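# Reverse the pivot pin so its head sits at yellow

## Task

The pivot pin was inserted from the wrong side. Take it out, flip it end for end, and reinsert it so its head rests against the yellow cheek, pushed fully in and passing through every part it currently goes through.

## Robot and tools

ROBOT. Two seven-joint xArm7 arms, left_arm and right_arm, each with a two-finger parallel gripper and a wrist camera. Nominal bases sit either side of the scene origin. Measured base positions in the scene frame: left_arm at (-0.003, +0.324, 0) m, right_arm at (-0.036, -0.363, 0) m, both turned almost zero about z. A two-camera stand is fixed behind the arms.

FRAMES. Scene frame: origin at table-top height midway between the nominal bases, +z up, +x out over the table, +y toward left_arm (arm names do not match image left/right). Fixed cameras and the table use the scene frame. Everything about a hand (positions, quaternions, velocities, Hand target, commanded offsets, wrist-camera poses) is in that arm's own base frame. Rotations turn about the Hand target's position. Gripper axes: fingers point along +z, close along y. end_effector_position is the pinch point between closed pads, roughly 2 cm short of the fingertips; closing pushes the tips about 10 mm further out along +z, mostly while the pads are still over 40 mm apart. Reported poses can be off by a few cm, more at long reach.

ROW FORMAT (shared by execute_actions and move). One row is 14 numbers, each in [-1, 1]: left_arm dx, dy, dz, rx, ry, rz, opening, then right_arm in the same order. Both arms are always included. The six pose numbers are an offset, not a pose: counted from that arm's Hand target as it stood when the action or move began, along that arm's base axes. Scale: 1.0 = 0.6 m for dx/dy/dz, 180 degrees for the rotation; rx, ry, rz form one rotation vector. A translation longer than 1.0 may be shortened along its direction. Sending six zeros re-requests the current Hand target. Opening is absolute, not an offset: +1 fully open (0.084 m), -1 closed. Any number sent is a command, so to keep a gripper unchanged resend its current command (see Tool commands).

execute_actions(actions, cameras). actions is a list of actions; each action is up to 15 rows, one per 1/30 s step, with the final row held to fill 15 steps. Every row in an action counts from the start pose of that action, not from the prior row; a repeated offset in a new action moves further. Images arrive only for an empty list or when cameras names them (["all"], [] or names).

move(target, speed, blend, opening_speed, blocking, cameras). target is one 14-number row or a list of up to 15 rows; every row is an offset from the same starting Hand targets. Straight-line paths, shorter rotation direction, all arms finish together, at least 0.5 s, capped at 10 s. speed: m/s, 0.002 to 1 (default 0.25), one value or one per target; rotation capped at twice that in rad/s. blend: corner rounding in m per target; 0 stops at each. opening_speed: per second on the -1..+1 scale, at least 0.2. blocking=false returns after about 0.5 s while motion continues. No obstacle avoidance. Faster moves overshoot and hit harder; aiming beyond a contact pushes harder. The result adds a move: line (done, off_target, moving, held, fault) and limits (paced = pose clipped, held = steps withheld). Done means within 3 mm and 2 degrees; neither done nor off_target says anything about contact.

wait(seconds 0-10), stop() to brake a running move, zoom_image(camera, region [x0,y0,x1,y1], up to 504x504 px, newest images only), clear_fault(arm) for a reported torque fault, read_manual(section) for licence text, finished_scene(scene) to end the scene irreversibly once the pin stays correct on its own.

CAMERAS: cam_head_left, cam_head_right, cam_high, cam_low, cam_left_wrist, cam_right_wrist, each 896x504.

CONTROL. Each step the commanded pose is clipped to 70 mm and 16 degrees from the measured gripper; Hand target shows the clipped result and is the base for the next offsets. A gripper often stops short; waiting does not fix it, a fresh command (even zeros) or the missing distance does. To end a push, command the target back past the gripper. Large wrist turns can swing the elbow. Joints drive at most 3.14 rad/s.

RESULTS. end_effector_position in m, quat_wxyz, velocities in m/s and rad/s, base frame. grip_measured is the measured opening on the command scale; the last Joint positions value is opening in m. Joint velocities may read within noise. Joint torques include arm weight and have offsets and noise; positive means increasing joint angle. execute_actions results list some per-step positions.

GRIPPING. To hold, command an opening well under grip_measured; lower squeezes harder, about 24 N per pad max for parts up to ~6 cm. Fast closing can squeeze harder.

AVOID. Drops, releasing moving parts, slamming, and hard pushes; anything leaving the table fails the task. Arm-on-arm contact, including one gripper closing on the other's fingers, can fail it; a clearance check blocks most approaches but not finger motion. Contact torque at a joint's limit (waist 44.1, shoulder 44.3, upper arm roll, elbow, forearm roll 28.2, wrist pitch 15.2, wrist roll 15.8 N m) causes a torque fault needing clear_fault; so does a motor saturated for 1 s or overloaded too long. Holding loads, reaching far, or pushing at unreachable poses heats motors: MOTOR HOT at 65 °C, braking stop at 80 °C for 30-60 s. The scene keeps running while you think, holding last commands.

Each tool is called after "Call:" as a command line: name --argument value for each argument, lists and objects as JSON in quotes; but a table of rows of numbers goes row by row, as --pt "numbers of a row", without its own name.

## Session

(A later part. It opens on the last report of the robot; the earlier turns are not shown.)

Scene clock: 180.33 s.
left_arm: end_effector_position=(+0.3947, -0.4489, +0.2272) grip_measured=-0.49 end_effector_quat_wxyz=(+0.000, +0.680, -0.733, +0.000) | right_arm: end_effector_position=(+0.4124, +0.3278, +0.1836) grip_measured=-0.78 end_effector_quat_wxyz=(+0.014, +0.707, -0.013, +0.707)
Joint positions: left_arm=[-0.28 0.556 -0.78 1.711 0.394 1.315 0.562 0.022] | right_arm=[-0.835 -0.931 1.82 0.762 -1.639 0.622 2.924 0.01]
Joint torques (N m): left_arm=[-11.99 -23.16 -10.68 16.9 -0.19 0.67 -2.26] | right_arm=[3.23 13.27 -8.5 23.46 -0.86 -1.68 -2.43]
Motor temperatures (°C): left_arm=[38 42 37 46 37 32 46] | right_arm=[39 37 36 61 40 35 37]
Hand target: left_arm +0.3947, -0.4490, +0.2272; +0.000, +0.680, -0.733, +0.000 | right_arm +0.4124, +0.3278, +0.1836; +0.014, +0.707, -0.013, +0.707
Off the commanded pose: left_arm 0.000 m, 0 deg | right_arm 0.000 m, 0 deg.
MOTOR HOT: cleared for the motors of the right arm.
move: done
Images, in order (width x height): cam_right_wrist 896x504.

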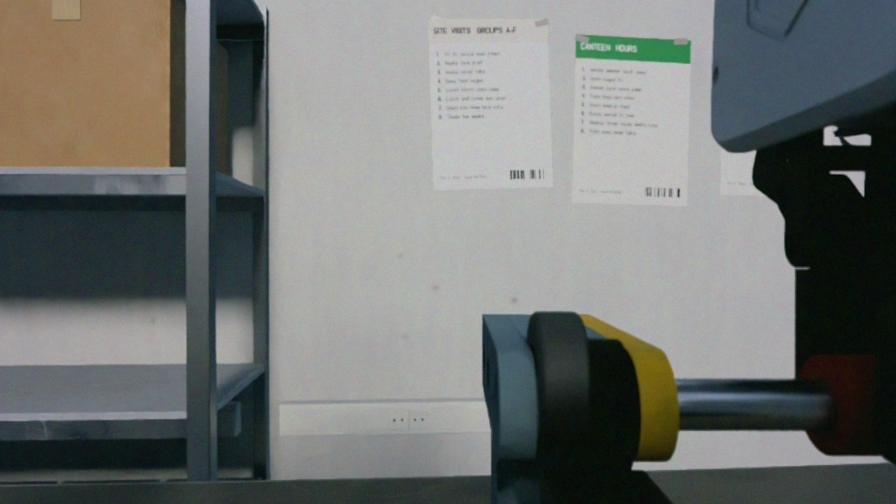

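Call:
move --target '[0,0,0,0,0,0,-0.95,-0.018,0.0004,0.0078,0.0043,0.111,0,-0.95]' --speed 0.08 --cameras '["cam_right_wrist","cam_high"]'

Call:
zoom_image --camera "cam_right_wrist" --region '[440, 120, 740, 420]'

Call:
zoom_image --camera "cam_high" --region '[380, 190, 440, 240]'

Scene clock: 223.77 s.
left_arm: end_effector_position=(+0.3947, -0.4490, +0.2273) grip_measured=-0.49 end_effector_quat_wxyz=(+0.000, +0.680, -0.733, +0.000) | right_arm: end_effector_position=(+0.4016, +0.3280, +0.1882) grip_measured=-0.78 end_effector_quat_wxyz=(+0.011, +0.819, -0.015, +0.574)
Joint positions: left_arm=[-0.28 0.557 -0.78 1.712 0.394 1.315 0.562 0.022] | right_arm=[-0.754 -0.612 1.617 0.734 -1.532 0.425 2.516 0.01]
Joint torques (N m): left_arm=[-10.33 -23.23 -10.51 14.23 -0.38 0.31 -2.12] | right_arm=[10.42 10.9 -1.02 9.79 3.98 -9.36 -2.95]
Motor temperatures (°C): left_arm=[38 41 37 50 37 31 46] | right_arm=[39 37 36 60 40 36 38]
Hand target: left_arm +0.3947, -0.4490, +0.2272; +0.000, +0.680, -0.733, +0.000 | right_arm +0.4016, +0.3280, +0.1882; +0.011, +0.819, -0.016, +0.573
Off the commanded pose: left_arm 0.000 m, 0 deg | right_arm 0.000 m, 0 deg.
move: done
Images, in order (width x height): cam_high 896x504, cam_right_wrist 896x504.

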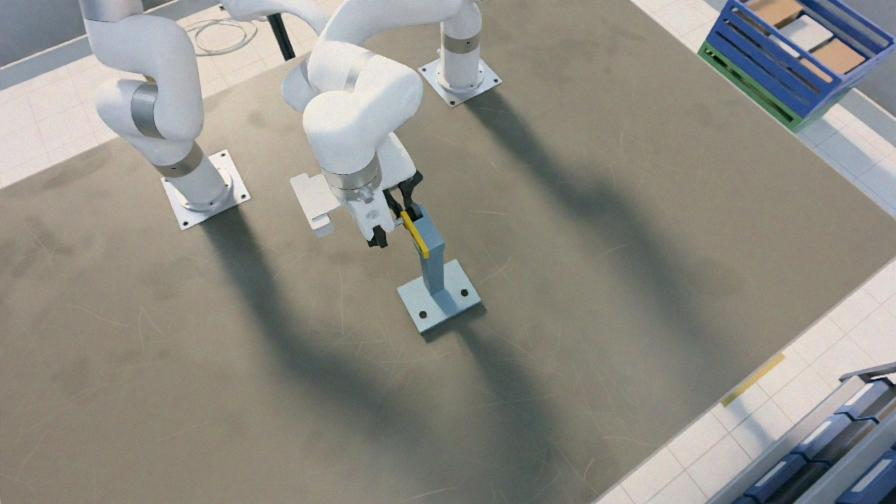

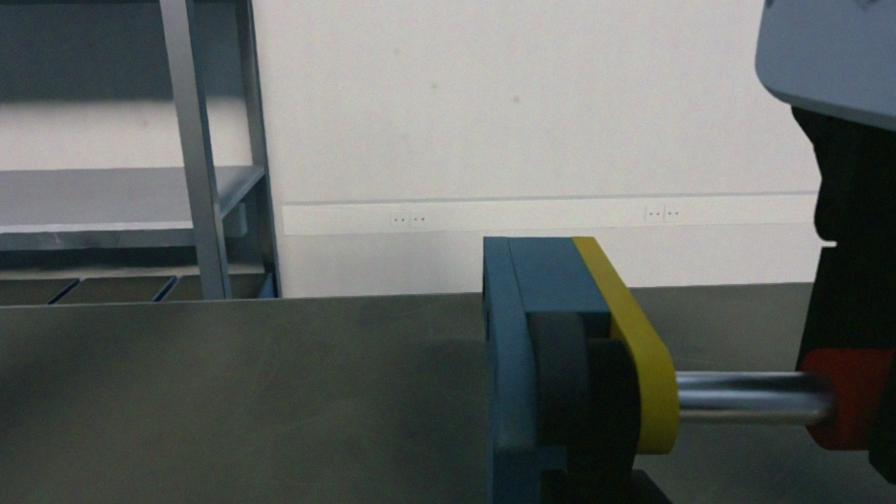

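Scaled by 1.680 from the camera's 896x504 image, which has a finer 1280x720 frame.

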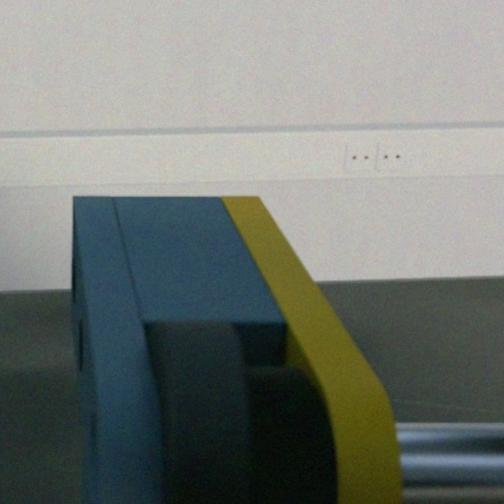

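Scaled by 8.400 from the camera's 896x504 image, which has a finer 1280x720 frame.

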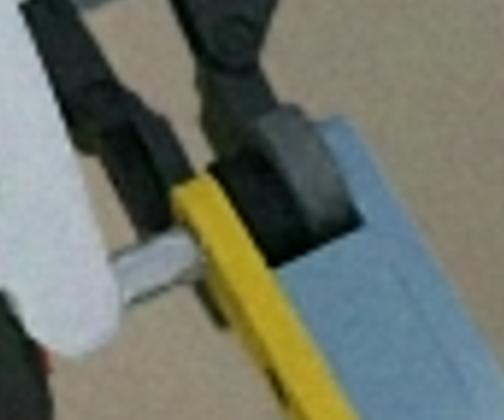

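Call:
move --target '[0,0,0,0,0,0,-0.95,0,-0.0018,0,0,0,0,-0.95]' --speed 0.02 --cameras '["cam_right_wrist","cam_high"]'

Call:
zoom_image --camera "cam_right_wrist" --region '[460, 290, 700, 504]'

Call:
zoom_image --camera "cam_high" --region '[380, 190, 440, 240]'

Scene clock: 235.30 s.
left_arm: end_effector_position=(+0.3947, -0.4490, +0.2272) grip_measured=-0.49 end_effector_quat_wxyz=(+0.000, +0.680, -0.733, +0.000) | right_arm: end_effector_position=(+0.4016, +0.3270, +0.1882) grip_measured=-0.78 end_effector_quat_wxyz=(+0.011, +0.819, -0.015, +0.573)
Joint positions: left_arm=[-0.28 0.557 -0.78 1.712 0.394 1.315 0.562 0.022] | right_arm=[-0.752 -0.612 1.614 0.732 -1.536 0.424 2.518 0.01]
Joint torques (N m): left_arm=[-4.39 -24.93 -10.47 11.65 -1.89 -0.03 -1.67] | right_arm=[7 10.28 -3.87 1.59 -3.35 -7.52 2.5]
Motor temperatures (°C): left_arm=[38 41 37 49 37 31 46] | right_arm=[39 37 35 54 40 37 38]
Hand target: left_arm +0.3947, -0.4490, +0.2272; +0.000, +0.680, -0.733, +0.000 | right_arm +0.4016, +0.3269, +0.1882; +0.011, +0.819, -0.016, +0.573
Off the commanded pose: left_arm 0.000 m, 0 deg | right_arm 0.000 m, 0 deg.
move: done
Images, in order (width x height): cam_high 896x504, cam_right_wrist 896x504.

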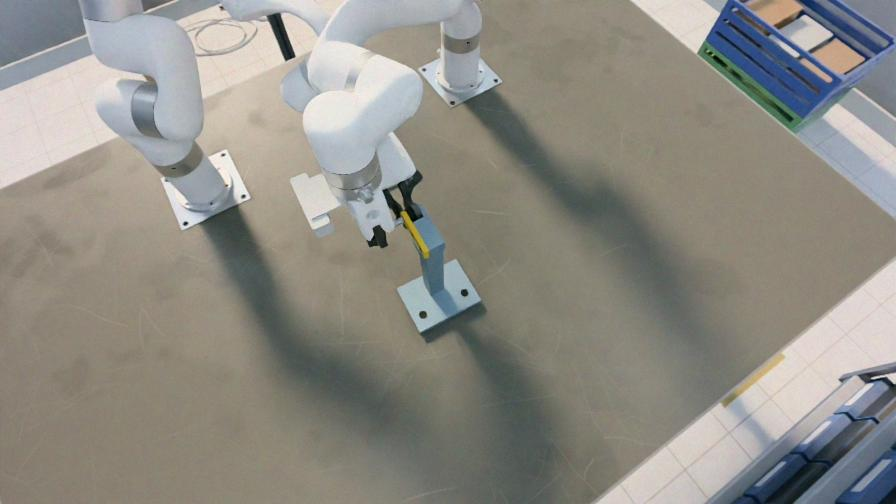

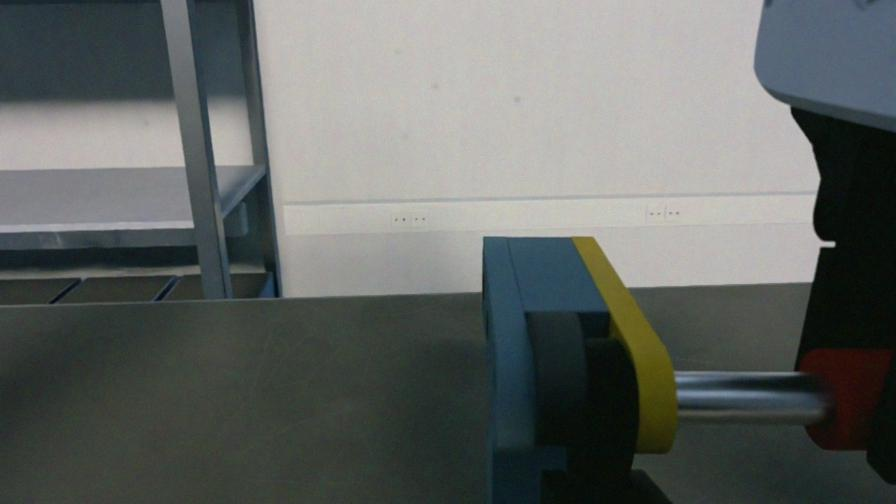

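Scaled by 2.100 from the camera's 896x504 image, which has a finer 1280x720 frame.

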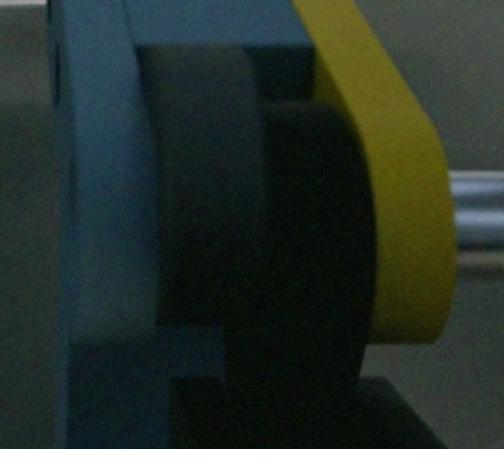

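Scaled by 8.400 from the camera's 896x504 image, which has a finer 1280x720 frame.

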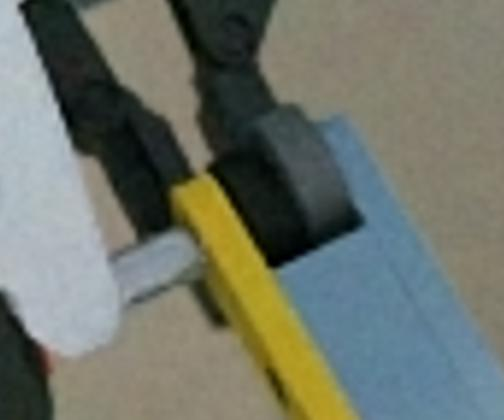

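Call:
move --target '[0,0,0,0,0,0,-0.95,-0.0001,-0.0022,0,0,0,0,-0.95]' --speed 0.02 --cameras '["cam_right_wrist"]'

Call:
zoom_image --camera "cam_right_wrist" --region '[460, 290, 700, 504]'

Scene clock: 253.10 s.
left_arm: end_effector_position=(+0.3947, -0.4490, +0.2272) grip_measured=-0.49 end_effector_quat_wxyz=(+0.000, +0.680, -0.733, +0.000) | right_arm: end_effector_position=(+0.4015, +0.3257, +0.1882) grip_measured=-0.78 end_effector_quat_wxyz=(+0.011, +0.819, -0.015, +0.573)
Joint positions: left_arm=[-0.28 0.557 -0.78 1.712 0.394 1.315 0.562 0.022] | right_arm=[-0.749 -0.611 1.609 0.728 -1.54 0.423 2.522 0.01]
Joint torques (N m): left_arm=[0.96 -27.23 -10.23 11.57 -1.81 -0.5 -1.16] | right_arm=[2.5 10.27 -8.88 -4.2 -2.2 -4.36 3.11]
Motor temperatures (°C): left_arm=[38 41 37 47 37 31 46] | right_arm=[39 36 35 48 40 37 38]
Hand target: left_arm +0.3947, -0.4490, +0.2272; +0.000, +0.680, -0.733, +0.000 | right_arm +0.4015, +0.3256, +0.1882; +0.011, +0.819, -0.016, +0.573
Off the commanded pose: left_arm 0.000 m, 0 deg | right_arm 0.000 m, 0 deg.
move: done
Images, in order (width x height): cam_right_wrist 896x504.

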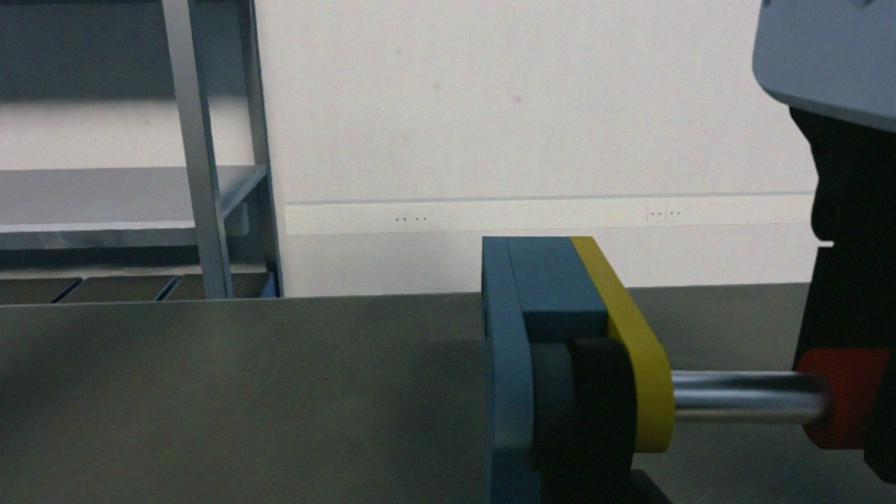

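Scaled by 2.100 from the camera's 896x504 image, which has a finer 1280x720 frame.

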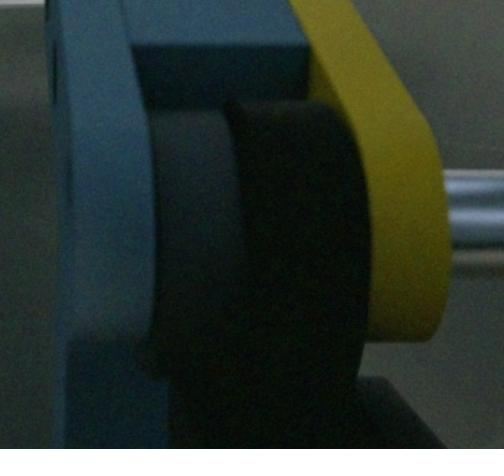

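Call:
move --target '[0.0009,0.0116,0,0,0,0,-0.95,0,0,0,0,0,0,-0.95]' --speed 0.015 --cameras '["cam_right_wrist"]'

Call:
zoom_image --camera "cam_right_wrist" --region '[460, 290, 860, 504]'

Scene clock: 264.47 s.
left_arm: end_effector_position=(+0.3953, -0.4424, +0.2274) grip_measured=-0.49 end_effector_quat_wxyz=(+0.000, +0.680, -0.733, +0.001) | right_arm: end_effector_position=(+0.4016, +0.3256, +0.1883) grip_measured=-0.78 end_effector_quat_wxyz=(+0.011, +0.819, -0.016, +0.574)
Joint positions: left_arm=[-0.258 0.537 -0.784 1.683 0.384 1.303 0.573 0.023] | right_arm=[-0.749 -0.612 1.609 0.728 -1.541 0.423 2.522 0.01]
Joint torques (N m): left_arm=[27.26 -33.55 13.46 5.01 2.29 12.2 0.8] | right_arm=[-4.74 5.64 -4.33 -3.03 -0.75 -1.96 3.22]
Hand target: left_arm +0.3952, -0.4420, +0.2272; +0.000, +0.680, -0.733, +0.000 | right_arm +0.4015, +0.3256, +0.1882; +0.011, +0.819, -0.016, +0.573
Off the commanded pose: left_arm 0.000 m, 0 deg | right_arm 0.000 m, 0 deg.
move: done
Images, in order (width x height): cam_right_wrist 896x504.

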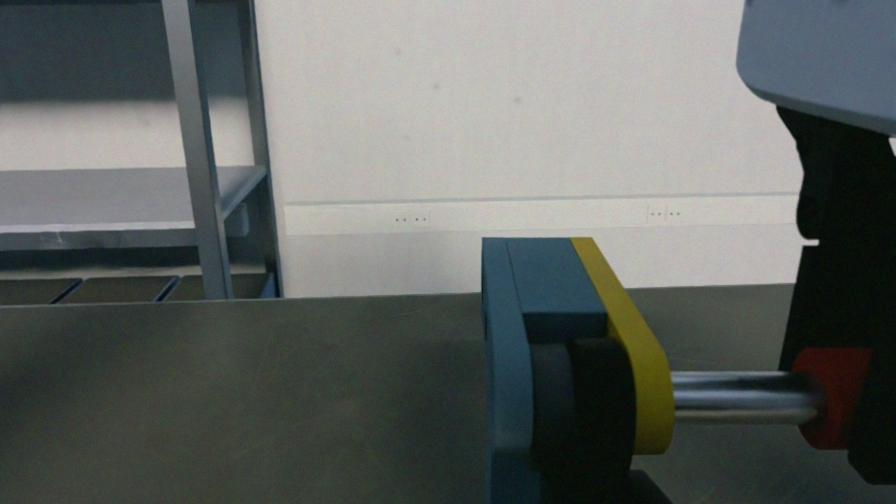

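Scaled by 1.260 from the camera's 896x504 image, which has a finer 1280x720 frame.

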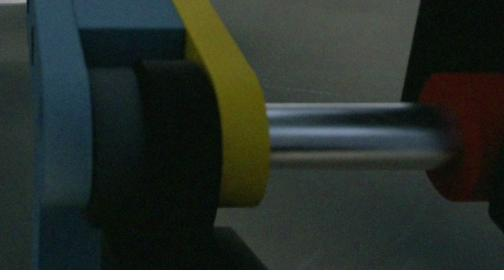

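Call:
move --pt "-0.0001 -0.002 0 0 0 0 -0.95 0 0 0 0 0 0 -0.7" --pt "0.0006 0.0085 0 0 0 0 -0.95 0 0 0 0 0 0 -0.7" --speed 0.015 --opening_speed 1 --cameras '["cam_right_wrist"]'

Call:
zoom_image --camera "cam_right_wrist" --region '[460, 290, 860, 504]'

Scene clock: 284.40 s.
left_arm: end_effector_position=(+0.3957, -0.4379, +0.2276) grip_measured=-0.49 end_effector_quat_wxyz=(+0.000, +0.680, -0.733, +0.002) | right_arm: end_effector_position=(+0.4015, +0.3256, +0.1882) grip_measured=-0.72 end_effector_quat_wxyz=(+0.011, +0.819, -0.016, +0.573)
Joint positions: left_arm=[-0.242 0.523 -0.788 1.663 0.377 1.293 0.581 0.023] | right_arm=[-0.748 -0.612 1.609 0.728 -1.54 0.422 2.522 0.012]
Joint torques (N m): left_arm=[25.86 -36.42 13.83 4.07 1.52 14.87 0.61] | right_arm=[3.6 3.5 -13.15 17.69 4.77 3.3 -0.56]
Motor temperatures (°C): left_arm=[39 42 39 45 37 39 46] | right_arm=[39 36 35 45 40 36 38]
Hand target: left_arm +0.3956, -0.4369, +0.2272; +0.000, +0.680, -0.733, +0.000 | right_arm +0.4015, +0.3256, +0.1882; +0.011, +0.819, -0.016, +0.573
Off the commanded pose: left_arm 0.001 m, 0 deg | right_arm 0.000 m, 0 deg.
move: done
Images, in order (width x height): cam_right_wrist 896x504.

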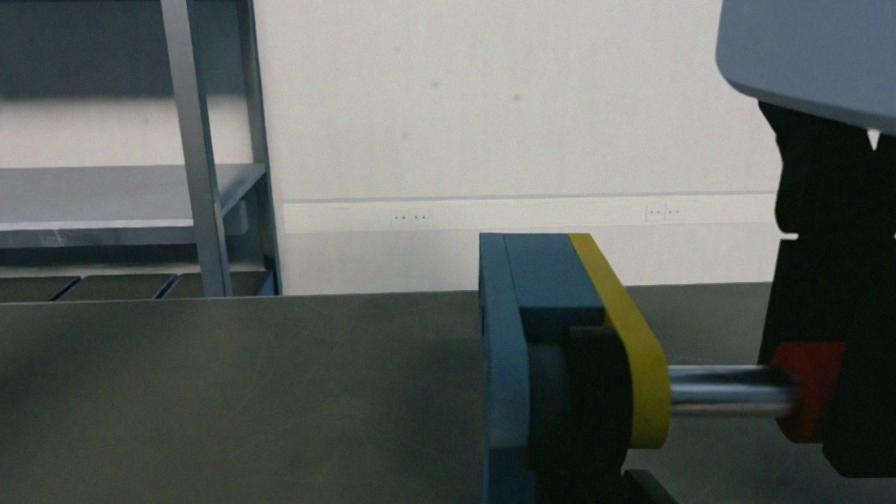

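Scaled by 1.260 from the camera's 896x504 image, which has a finer 1280x720 frame.

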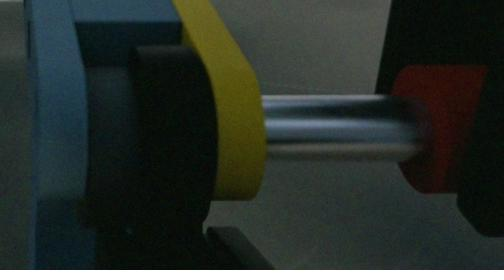

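Call:
move --pt "-0.0001 -0.003 0 0 0 0 -0.95 0 0 0 0 0 0 -0.64" --pt "-0.0001 -0.003 0 0 0 0 -0.95 0.0018 0 0.005 0 0 0 -0.64" --speed 0.02 --opening_speed 1 --cameras '["cam_right_wrist"]'

Call:
zoom_image --camera "cam_right_wrist" --region '[460, 290, 700, 504]'

Scene clock: 297.40 s.
left_arm: end_effector_position=(+0.3956, -0.4389, +0.2273) grip_measured=-0.49 end_effector_quat_wxyz=(+0.000, +0.680, -0.733, +0.000) | right_arm: end_effector_position=(+0.4025, +0.3256, +0.1910) grip_measured=-0.66 end_effector_quat_wxyz=(+0.011, +0.819, -0.015, +0.573)
Joint positions: left_arm=[-0.248 0.528 -0.785 1.67 0.379 1.298 0.578 0.023] | right_arm=[-0.744 -0.607 1.599 0.729 -1.538 0.422 2.511 0.015]
Joint torques (N m): left_arm=[2.42 -24.71 7.13 11.76 0.28 11.36 -1.86] | right_arm=[2.07 6.43 -26.26 35.7 3.7 9.34 -1.94]
Motor temperatures (°C): left_arm=[40 42 40 44 38 45 46] | right_arm=[39 36 38 48 40 37 38]
Hand target: left_arm +0.3955, -0.4387, +0.2272; +0.000, +0.680, -0.733, +0.000 | right_arm +0.4026, +0.3256, +0.1912; +0.011, +0.819, -0.016, +0.573
Off the commanded pose: left_arm 0.000 m, 0 deg | right_arm 0.000 m, 0 deg.
move: done
Images, in order (width x height): cam_right_wrist 896x504.

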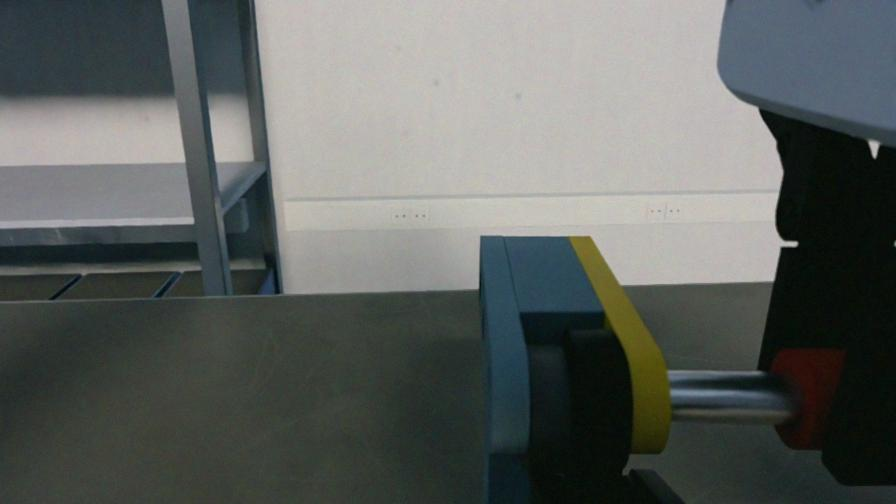

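Scaled by 2.100 from the camera's 896x504 image, which has a finer 1280x720 frame.

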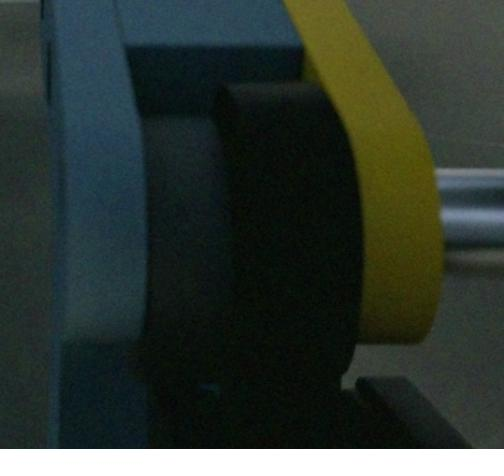

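Call:
move --pt "0 0 0 0 0 0 -0.9 -0.0018 0 -0.005 0 0 0 -0.64" --pt "0 0 0 0 0 0 -0.35 -0.0018 0 -0.005 0 0 0 -0.64" --pt "-0.0012 -0.0133 0.0117 0 0 0 -0.35 -0.0018 0 -0.005 0 0 0 -0.64" --pt "-0.0012 -0.0133 0.0117 0 0 0 -0.85 -0.0018 0 -0.005 0 0 0 -0.64" --speed 0.04 --opening_speed 1 --cameras '["cam_right_wrist","cam_high"]'

Call:
zoom_image --camera "cam_right_wrist" --region '[460, 290, 860, 504]'

Scene clock: 379.87 s.
left_arm: end_effector_position=(+0.3956, -0.4389, +0.2273) grip_measured=-0.49 end_effector_quat_wxyz=(+0.000, +0.680, -0.733, +0.000) | right_arm: end_effector_position=(+0.3996, +0.3249, +0.1859) grip_measured=-0.66 end_effector_quat_wxyz=(+0.012, +0.822, -0.012, +0.570)
Joint positions: left_arm=[-0.248 0.528 -0.785 1.67 0.379 1.298 0.579 0.023] | right_arm=[-0.744 -0.607 1.606 0.723 -1.538 0.418 2.511 0.015]
Joint torques (N m): left_arm=[2.41 -35.6 5.86 8.22 0.26 11.26 0.57] | right_arm=[0.4 6.22 -11.17 13.91 0.39 1.64 0.09]
Hand target: left_arm +0.3955, -0.4387, +0.2272; +0.000, +0.680, -0.733, +0.000 (not the last commanded pose) | right_arm +0.3996, +0.3249, +0.1859; +0.012, +0.822, -0.012, +0.570 (not the last commanded pose)
Tool commands: left_gripper/opening=-0.916667 right_gripper/opening=-0.64
Off the commanded pose: left_arm 0.010 m, 0 deg.
OVER-TEMPERATURE FAULT: BRAKES ON. Before this call, joint 4 (elbow) of the right arm reached 80 °C; the stop lasted 51 seconds. The right arm may have sagged or run on as its brakes closed, and pressed harder on what it touched. The right arm ran none of this call's commands: an arm, its gripper or tool too, takes no command until a result says that it accepts commands again. In this call the stop used 93 of the actions that the scene allows. The right arm's brakes are open: its gripper holds where the fault left it, with its grip as last carried out. The right arm accepts commands again.
move: fault (right_arm), off_target (left_arm; braked at the fault stop of right_arm); path passed 0 of 4 targets; target 2's new opening was not sent; target 4's new opening was not sent
Images, in order (width x height): cam_high 896x504, cam_right_wrist 896x504.

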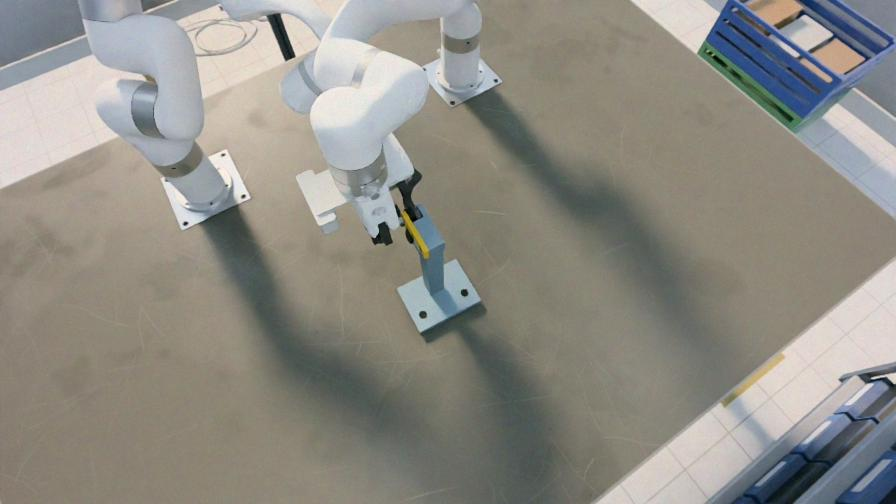

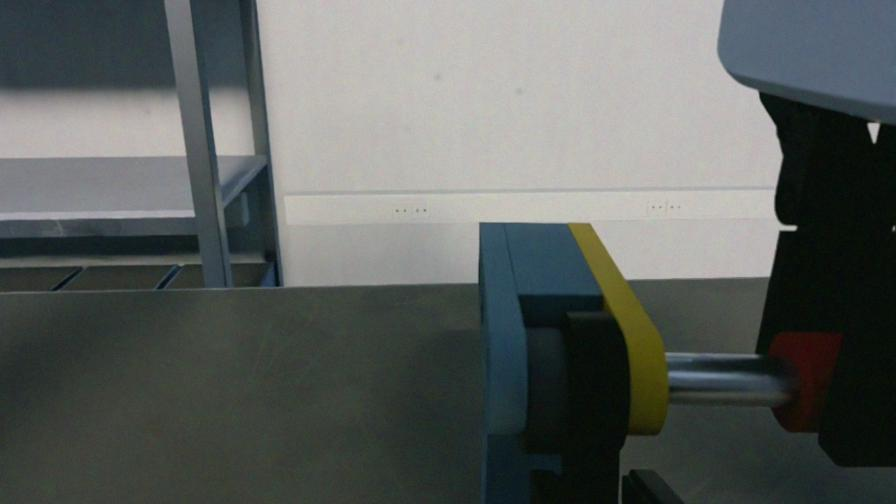

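Scaled by 1.260 from the camera's 896x504 image, which has a finer 1280x720 frame.

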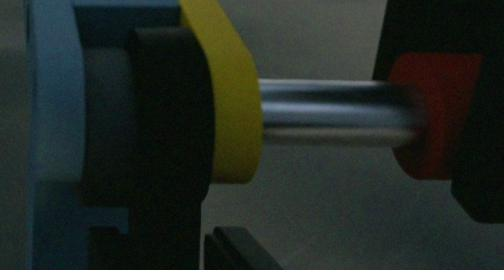

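Call:
move --pt "0 0 0 0 0 0 -0.95 0 0 -0.0067 0 0 0 -0.64" --pt "0.0006 0.0083 0 0 0 0 -0.95 0 0 -0.0067 0 0 0 -0.64" --speed 0.02 --cameras '["cam_right_wrist"]'

Call:
zoom_image --camera "cam_right_wrist" --region '[460, 270, 860, 484]'

Scene clock: 414.53 s.
left_arm: end_effector_position=(+0.3961, -0.4344, +0.2274) grip_measured=-0.49 end_effector_quat_wxyz=(+0.000, +0.680, -0.733, +0.001) | right_arm: end_effector_position=(+0.3996, +0.3249, +0.1819) grip_measured=-0.66 end_effector_quat_wxyz=(+0.012, +0.822, -0.012, +0.570)
Joint positions: left_arm=[-0.234 0.514 -0.787 1.651 0.371 1.288 0.587 0.023] | right_arm=[-0.758 -0.615 1.623 0.724 -1.545 0.415 2.528 0.015]
Joint torques (N m): left_arm=[27.39 -35.49 11 4.74 2.07 14.27 0.79] | right_arm=[-3.28 3.69 -9 17.74 -3.74 -0.78 2.58]
Hand target: left_arm +0.3959, -0.4337, +0.2272; +0.000, +0.680, -0.733, +0.000 | right_arm +0.3996, +0.3249, +0.1819; +0.012, +0.822, -0.012, +0.570
Off the commanded pose: left_arm 0.001 m, 0 deg | right_arm 0.000 m, 0 deg.
move: done
Images, in order (width x height): cam_right_wrist 896x504.

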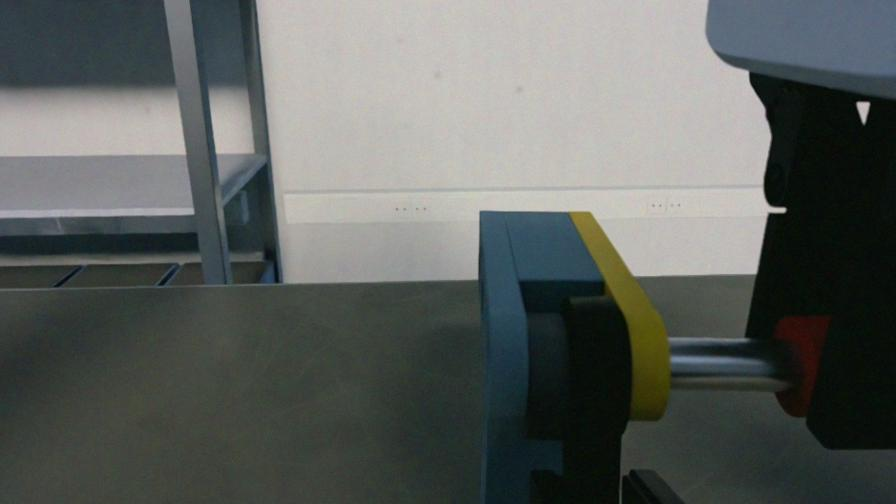

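Scaled by 1.260 from the camera's 896x504 image, which has a finer 1280x720 frame.

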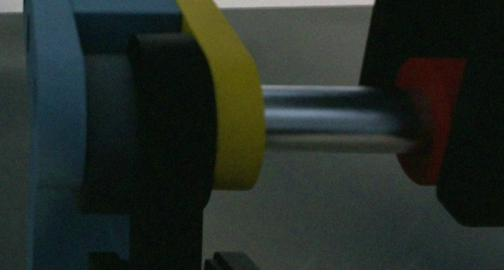

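Call:
move --pt "0 0 0 0 0 0 -0.95 0.0023 0.0012 0.0102 0 0 0 -0.66" --pt "-0.0003 -0.0042 0 0 0 0 -0.95 0.0023 0.0012 0.0102 0 0 0 -0.66" --speed 0.03 --cameras '["cam_right_wrist"]'

Call:
zoom_image --camera "cam_right_wrist" --region '[460, 290, 860, 504]'

Scene clock: 435.87 s.
left_arm: end_effector_position=(+0.3959, -0.4360, +0.2272) grip_measured=-0.49 end_effector_quat_wxyz=(+0.000, +0.680, -0.733, +0.000) | right_arm: end_effector_position=(+0.4009, +0.3257, +0.1880) grip_measured=-0.68 end_effector_quat_wxyz=(+0.012, +0.822, -0.012, +0.570)
Joint positions: left_arm=[-0.242 0.52 -0.784 1.66 0.374 1.294 0.583 0.023] | right_arm=[-0.745 -0.605 1.603 0.727 -1.535 0.417 2.502 0.014]
Joint torques (N m): left_arm=[-3.45 -21.56 1.54 13.96 1.74 7.54 -1.97] | right_arm=[3.72 8.91 -13.31 18.08 4.86 3.98 -2.43]
Motor temperatures (°C): left_arm=[39 44 39 43 37 51 46] | right_arm=[39 36 38 53 40 37 37]
Hand target: left_arm +0.3957, -0.4362, +0.2272; +0.000, +0.680, -0.733, +0.000 | right_arm +0.4009, +0.3257, +0.1880; +0.012, +0.822, -0.012, +0.570
Off the commanded pose: left_arm 0.000 m, 0 deg | right_arm 0.000 m, 0 deg.
move: done
Images, in order (width x height): cam_right_wrist 896x504.

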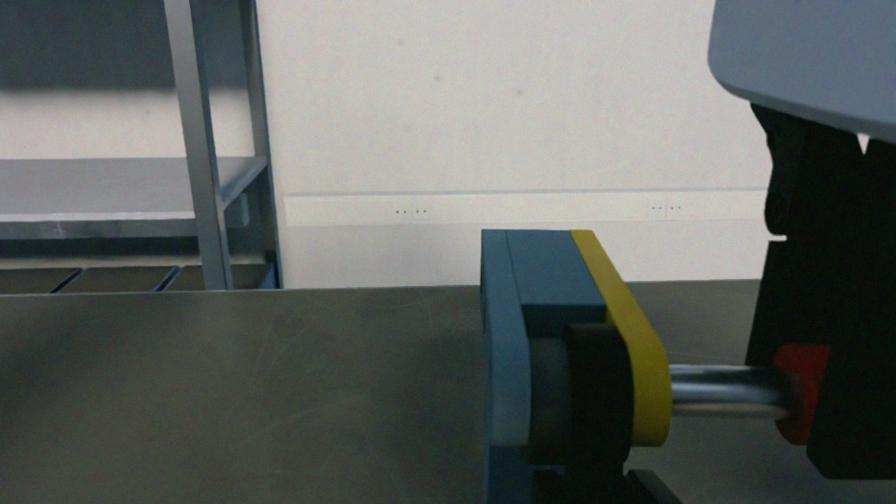

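Scaled by 1.260 from the camera's 896x504 image, which has a finer 1280x720 frame.

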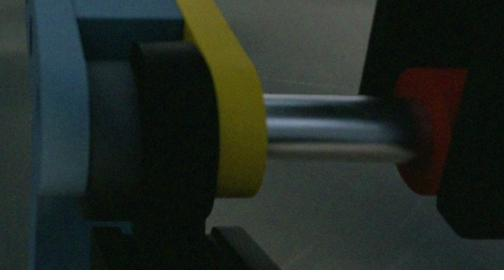

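Call:
move --pt "-0.0001 -0.002 0 0 0 0 -0.95 0 0 0 0 0 0 -0.66" --pt "-0.0001 -0.002 0 0 0 0 -0.95 0.0022 0 0.0061 0 0 0 -0.66" --speed 0.03 --cameras '["cam_right_wrist"]'

Call:
zoom_image --camera "cam_right_wrist" --region '[460, 290, 860, 504]'

Scene clock: 446.33 s.
left_arm: end_effector_position=(+0.3956, -0.4374, +0.2272) grip_measured=-0.49 end_effector_quat_wxyz=(+0.000, +0.680, -0.733, +0.000) | right_arm: end_effector_position=(+0.4023, +0.3257, +0.1917) grip_measured=-0.68 end_effector_quat_wxyz=(+0.012, +0.822, -0.012, +0.570)
Joint positions: left_arm=[-0.246 0.524 -0.784 1.665 0.376 1.297 0.581 0.023] | right_arm=[-0.739 -0.598 1.591 0.729 -1.531 0.418 2.489 0.014]
Joint torques (N m): left_arm=[-11.91 -21.26 -13.62 16.64 -0.09 -2.58 -2.04] | right_arm=[3.69 8.58 -13.83 18.61 4.73 4.28 -2.36]
Motor temperatures (°C): left_arm=[39 42 38 45 37 46 46] | right_arm=[39 36 39 54 40 37 38]
Hand target: left_arm +0.3956, -0.4374, +0.2272; +0.000, +0.680, -0.733, +0.000 | right_arm +0.4023, +0.3257, +0.1917; +0.012, +0.822, -0.012, +0.570
Off the commanded pose: left_arm 0.000 m, 0 deg | right_arm 0.000 m, 0 deg.
move: done
Images, in order (width x height): cam_right_wrist 896x504.

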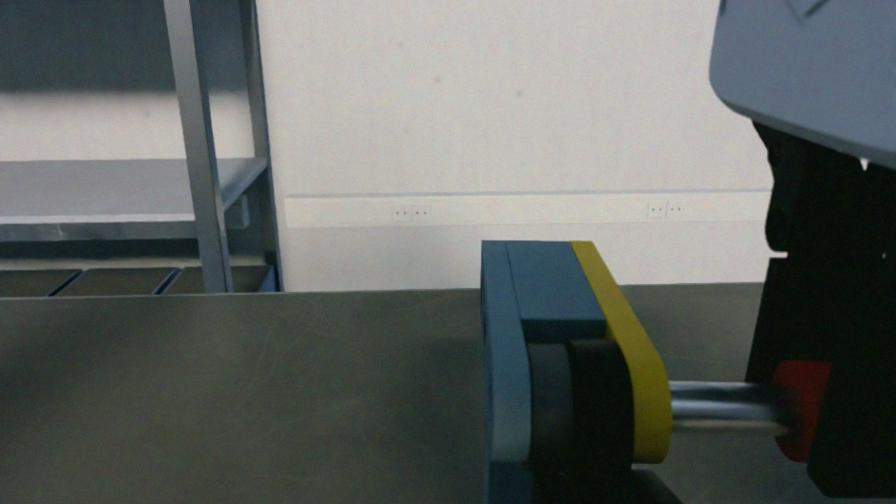

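Scaled by 1.260 from the camera's 896x504 image, which has a finer 1280x720 frame.

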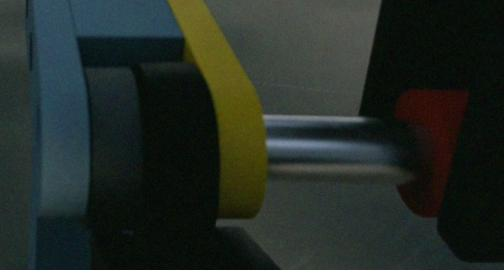

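Call:
move --target '[0.0009,0.0116,0,0,0,0,-0.95,0,0,0,0,0,0,-0.66]' --speed 0.02 --cameras '["cam_right_wrist"]'

Call:
zoom_image --camera "cam_right_wrist" --region '[460, 290, 860, 504]'

Scene clock: 456.33 s.
left_arm: end_effector_position=(+0.3963, -0.4310, +0.2274) grip_measured=-0.49 end_effector_quat_wxyz=(+0.000, +0.680, -0.733, +0.001) | right_arm: end_effector_position=(+0.4023, +0.3257, +0.1917) grip_measured=-0.68 end_effector_quat_wxyz=(+0.012, +0.822, -0.012, +0.570)
Joint positions: left_arm=[-0.224 0.505 -0.788 1.639 0.365 1.284 0.593 0.023] | right_arm=[-0.739 -0.598 1.591 0.729 -1.531 0.418 2.489 0.014]
Joint torques (N m): left_arm=[24.8 -33.87 10.91 4.21 1.68 12.86 0.87] | right_arm=[3.59 8.69 -13.48 18.61 4.83 4.16 -2.3]
Motor temperatures (°C): left_arm=[38 42 40 47 37 43 46] | right_arm=[39 36 40 55 40 37 38]
Hand target: left_arm +0.3962, -0.4305, +0.2272; +0.000, +0.680, -0.733, +0.000 | right_arm +0.4023, +0.3257, +0.1917; +0.012, +0.822, -0.012, +0.570
Off the commanded pose: left_arm 0.001 m, 0 deg | right_arm 0.000 m, 0 deg.
move: done
Images, in order (width x height): cam_right_wrist 896x504.

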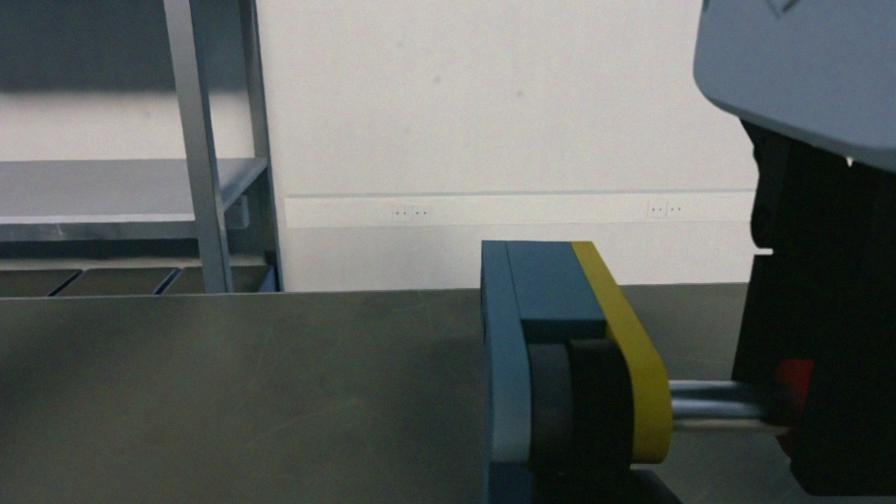

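Scaled by 1.260 from the camera's 896x504 image, which has a finer 1280x720 frame.

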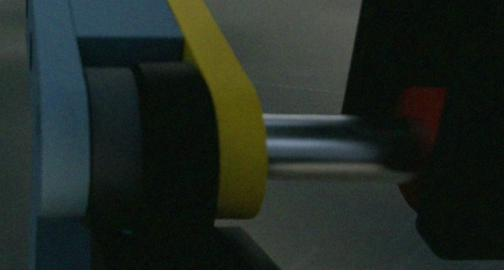

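Call:
move --pt "-0.0002 -0.0025 0 0 0 0 -0.95 0 0 0 0 0 0 -0.66" --pt "-0.0002 -0.0025 0 0 0 0 -0.3 0 0 0 0 0 0 -0.66" --pt "-0.0021 -0.027 0 0 0 0 -0.3 0 0 0 0 0 0 -0.66" --pt "-0.0021 -0.027 0 0 0 0 -1 0 0 0 0 0 0 -0.66" --speed 0.05 --opening_speed 1 --cameras '["cam_right_wrist","cam_high"]'

Call:
zoom_image --camera "cam_high" --region '[360, 190, 440, 250]'

Scene clock: 480.13 s.
left_arm: end_effector_position=(+0.3950, -0.4467, +0.2273) grip_measured=-0.49 end_effector_quat_wxyz=(+0.000, +0.680, -0.733, +0.000) | right_arm: end_effector_position=(+0.4023, +0.3257, +0.1917) grip_measured=-0.68 end_effector_quat_wxyz=(+0.012, +0.822, -0.012, +0.570)
Joint positions: left_arm=[-0.275 0.549 -0.777 1.702 0.388 1.311 0.567 0.022] | right_arm=[-0.739 -0.598 1.591 0.729 -1.531 0.418 2.489 0.014]
Joint torques (N m): left_arm=[-8.22 -22.56 -7.81 13.47 -0.12 -0.17 -1.62] | right_arm=[3.61 8.7 -13.37 18.27 4.76 4.17 -2.36]
Motor temperatures (°C): left_arm=[39 43 40 45 37 46 46] | right_arm=[39 36 41 56 40 37 38]
Hand target: left_arm +0.3949, -0.4467, +0.2272; +0.000, +0.680, -0.733, +0.000 | right_arm +0.4023, +0.3257, +0.1917; +0.012, +0.822, -0.012, +0.570
Off the commanded pose: left_arm 0.000 m, 0 deg | right_arm 0.000 m, 0 deg.
move: done
Images, in order (width x height): cam_high 896x504, cam_right_wrist 896x504.

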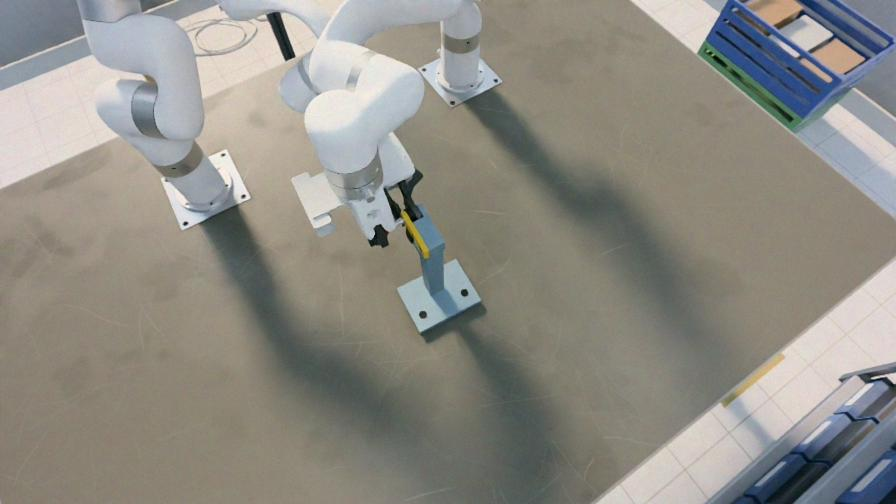

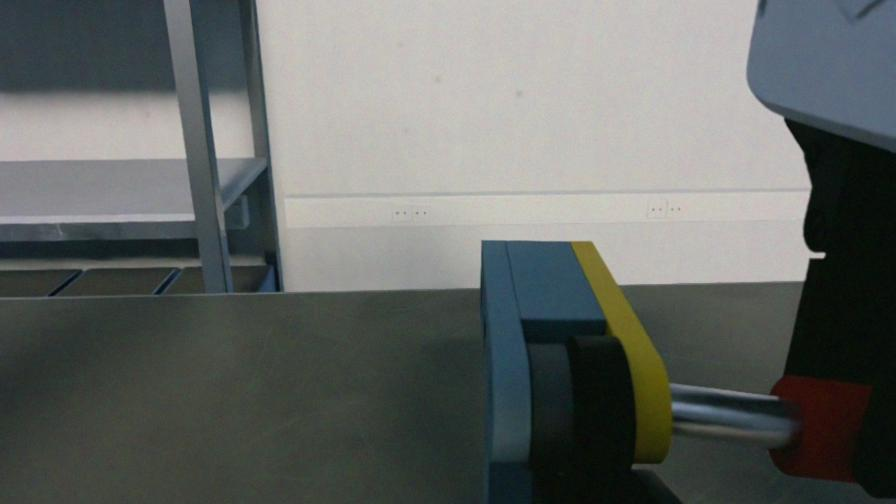

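Scaled by 6.300 from the camera's 896x504 image, which has a finer 1280x720 frame.

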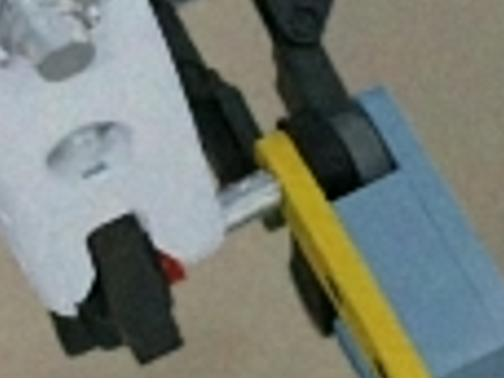

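Call:
move --target '[0.0002,0.003,0.0078,-0.0333,0.0026,0,-1,0,0,0,0,0,0,-0.66]' --speed 0.03 --cameras '["cam_right_wrist"]'

Call:
zoom_image --camera "cam_right_wrist" --region '[460, 290, 860, 504]'

Scene clock: 506.00 s.
left_arm: end_effector_position=(+0.3950, -0.4449, +0.2319) grip_measured=-0.49 end_effector_quat_wxyz=(+0.038, +0.679, -0.732, +0.036) | right_arm: end_effector_position=(+0.4023, +0.3257, +0.1917) grip_measured=-0.68 end_effector_quat_wxyz=(+0.012, +0.822, -0.012, +0.570)
Joint positions: left_arm=[-0.168 0.485 -0.826 1.589 0.304 1.179 0.62 0.022] | right_arm=[-0.739 -0.598 1.591 0.729 -1.531 0.418 2.489 0.014]
Joint torques (N m): left_arm=[5.36 -33.16 -16.52 12.68 -1.48 -4.96 1.22] | right_arm=[3.5 8.85 -13.48 18.24 4.66 4.26 -2.37]
Motor temperatures (°C): left_arm=[38 42 40 47 37 39 46] | right_arm=[39 36 41 56 40 37 38]
Hand target: left_arm +0.3950, -0.4449, +0.2319; +0.039, +0.679, -0.732, +0.036 | right_arm +0.4023, +0.3257, +0.1917; +0.012, +0.822, -0.012, +0.570
Off the commanded pose: left_arm 0.000 m, 0 deg | right_arm 0.000 m, 0 deg.
move: done
Images, in order (width x height): cam_right_wrist 896x504.

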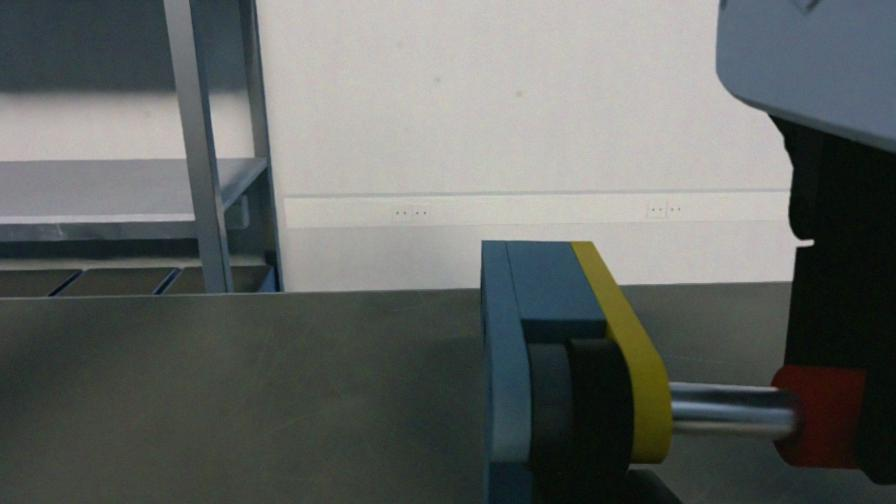

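Scaled by 1.260 from the camera's 896x504 image, which has a finer 1280x720 frame.

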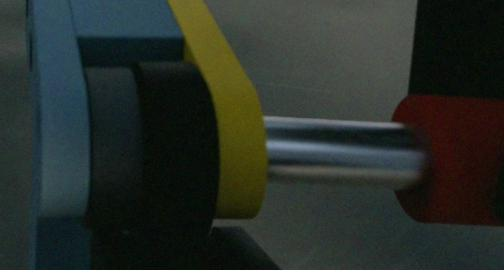

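Call:
move --pt "0 0 0.0028 -0.0139 0.0011 0 -1 0 0 0 0 0 0 -0.66" --pt "0.0005 0.0067 0.0028 -0.0139 0.0011 0 -1 0 0 0 0 0 0 -0.66" --speed 0.02 --cameras '["cam_right_wrist"]'

Call:
zoom_image --camera "cam_right_wrist" --region '[460, 290, 860, 504]'

Scene clock: 514.47 s.
left_arm: end_effector_position=(+0.3952, -0.4413, +0.2338) grip_measured=-0.49 end_effector_quat_wxyz=(+0.055, +0.678, -0.731, +0.051) | right_arm: end_effector_position=(+0.4023, +0.3257, +0.1917) grip_measured=-0.68 end_effector_quat_wxyz=(+0.012, +0.822, -0.012, +0.570)
Joint positions: left_arm=[-0.113 0.453 -0.85 1.533 0.259 1.121 0.654 0.022] | right_arm=[-0.739 -0.598 1.591 0.729 -1.531 0.418 2.489 0.014]
Joint torques (N m): left_arm=[23.14 -32.13 7.65 7.12 1.66 9.75 1.05] | right_arm=[3.55 8.76 -13.54 17.9 4.62 4.18 -2.29]
Motor temperatures (°C): left_arm=[38 43 40 47 37 38 46] | right_arm=[39 36 41 56 40 37 38]
Hand target: left_arm +0.3953, -0.4409, +0.2336; +0.055, +0.678, -0.731, +0.050 | right_arm +0.4023, +0.3257, +0.1917; +0.012, +0.822, -0.012, +0.570
Off the commanded pose: left_arm 0.001 m, 0 deg | right_arm 0.000 m, 0 deg.
move: done
Images, in order (width x height): cam_right_wrist 896x504.

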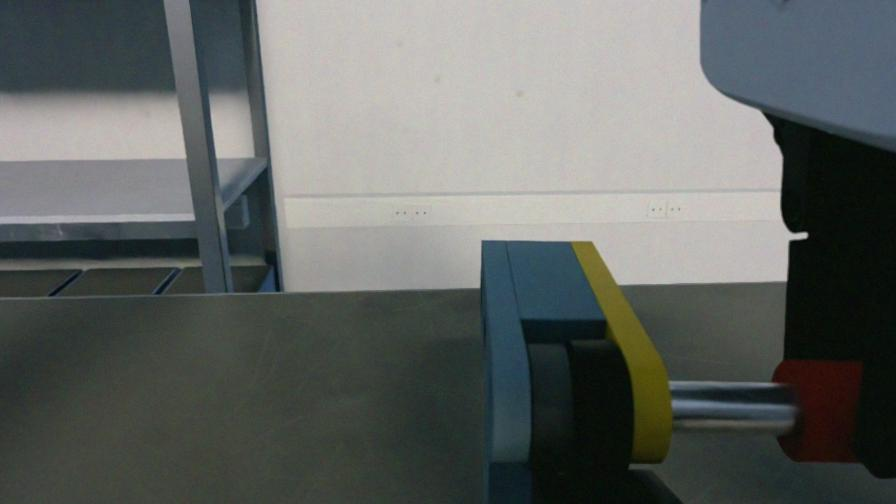

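Scaled by 1.260 from the camera's 896x504 image, which has a finer 1280x720 frame.

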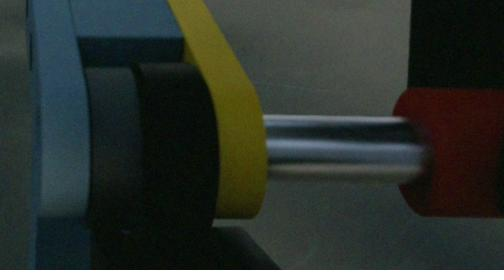

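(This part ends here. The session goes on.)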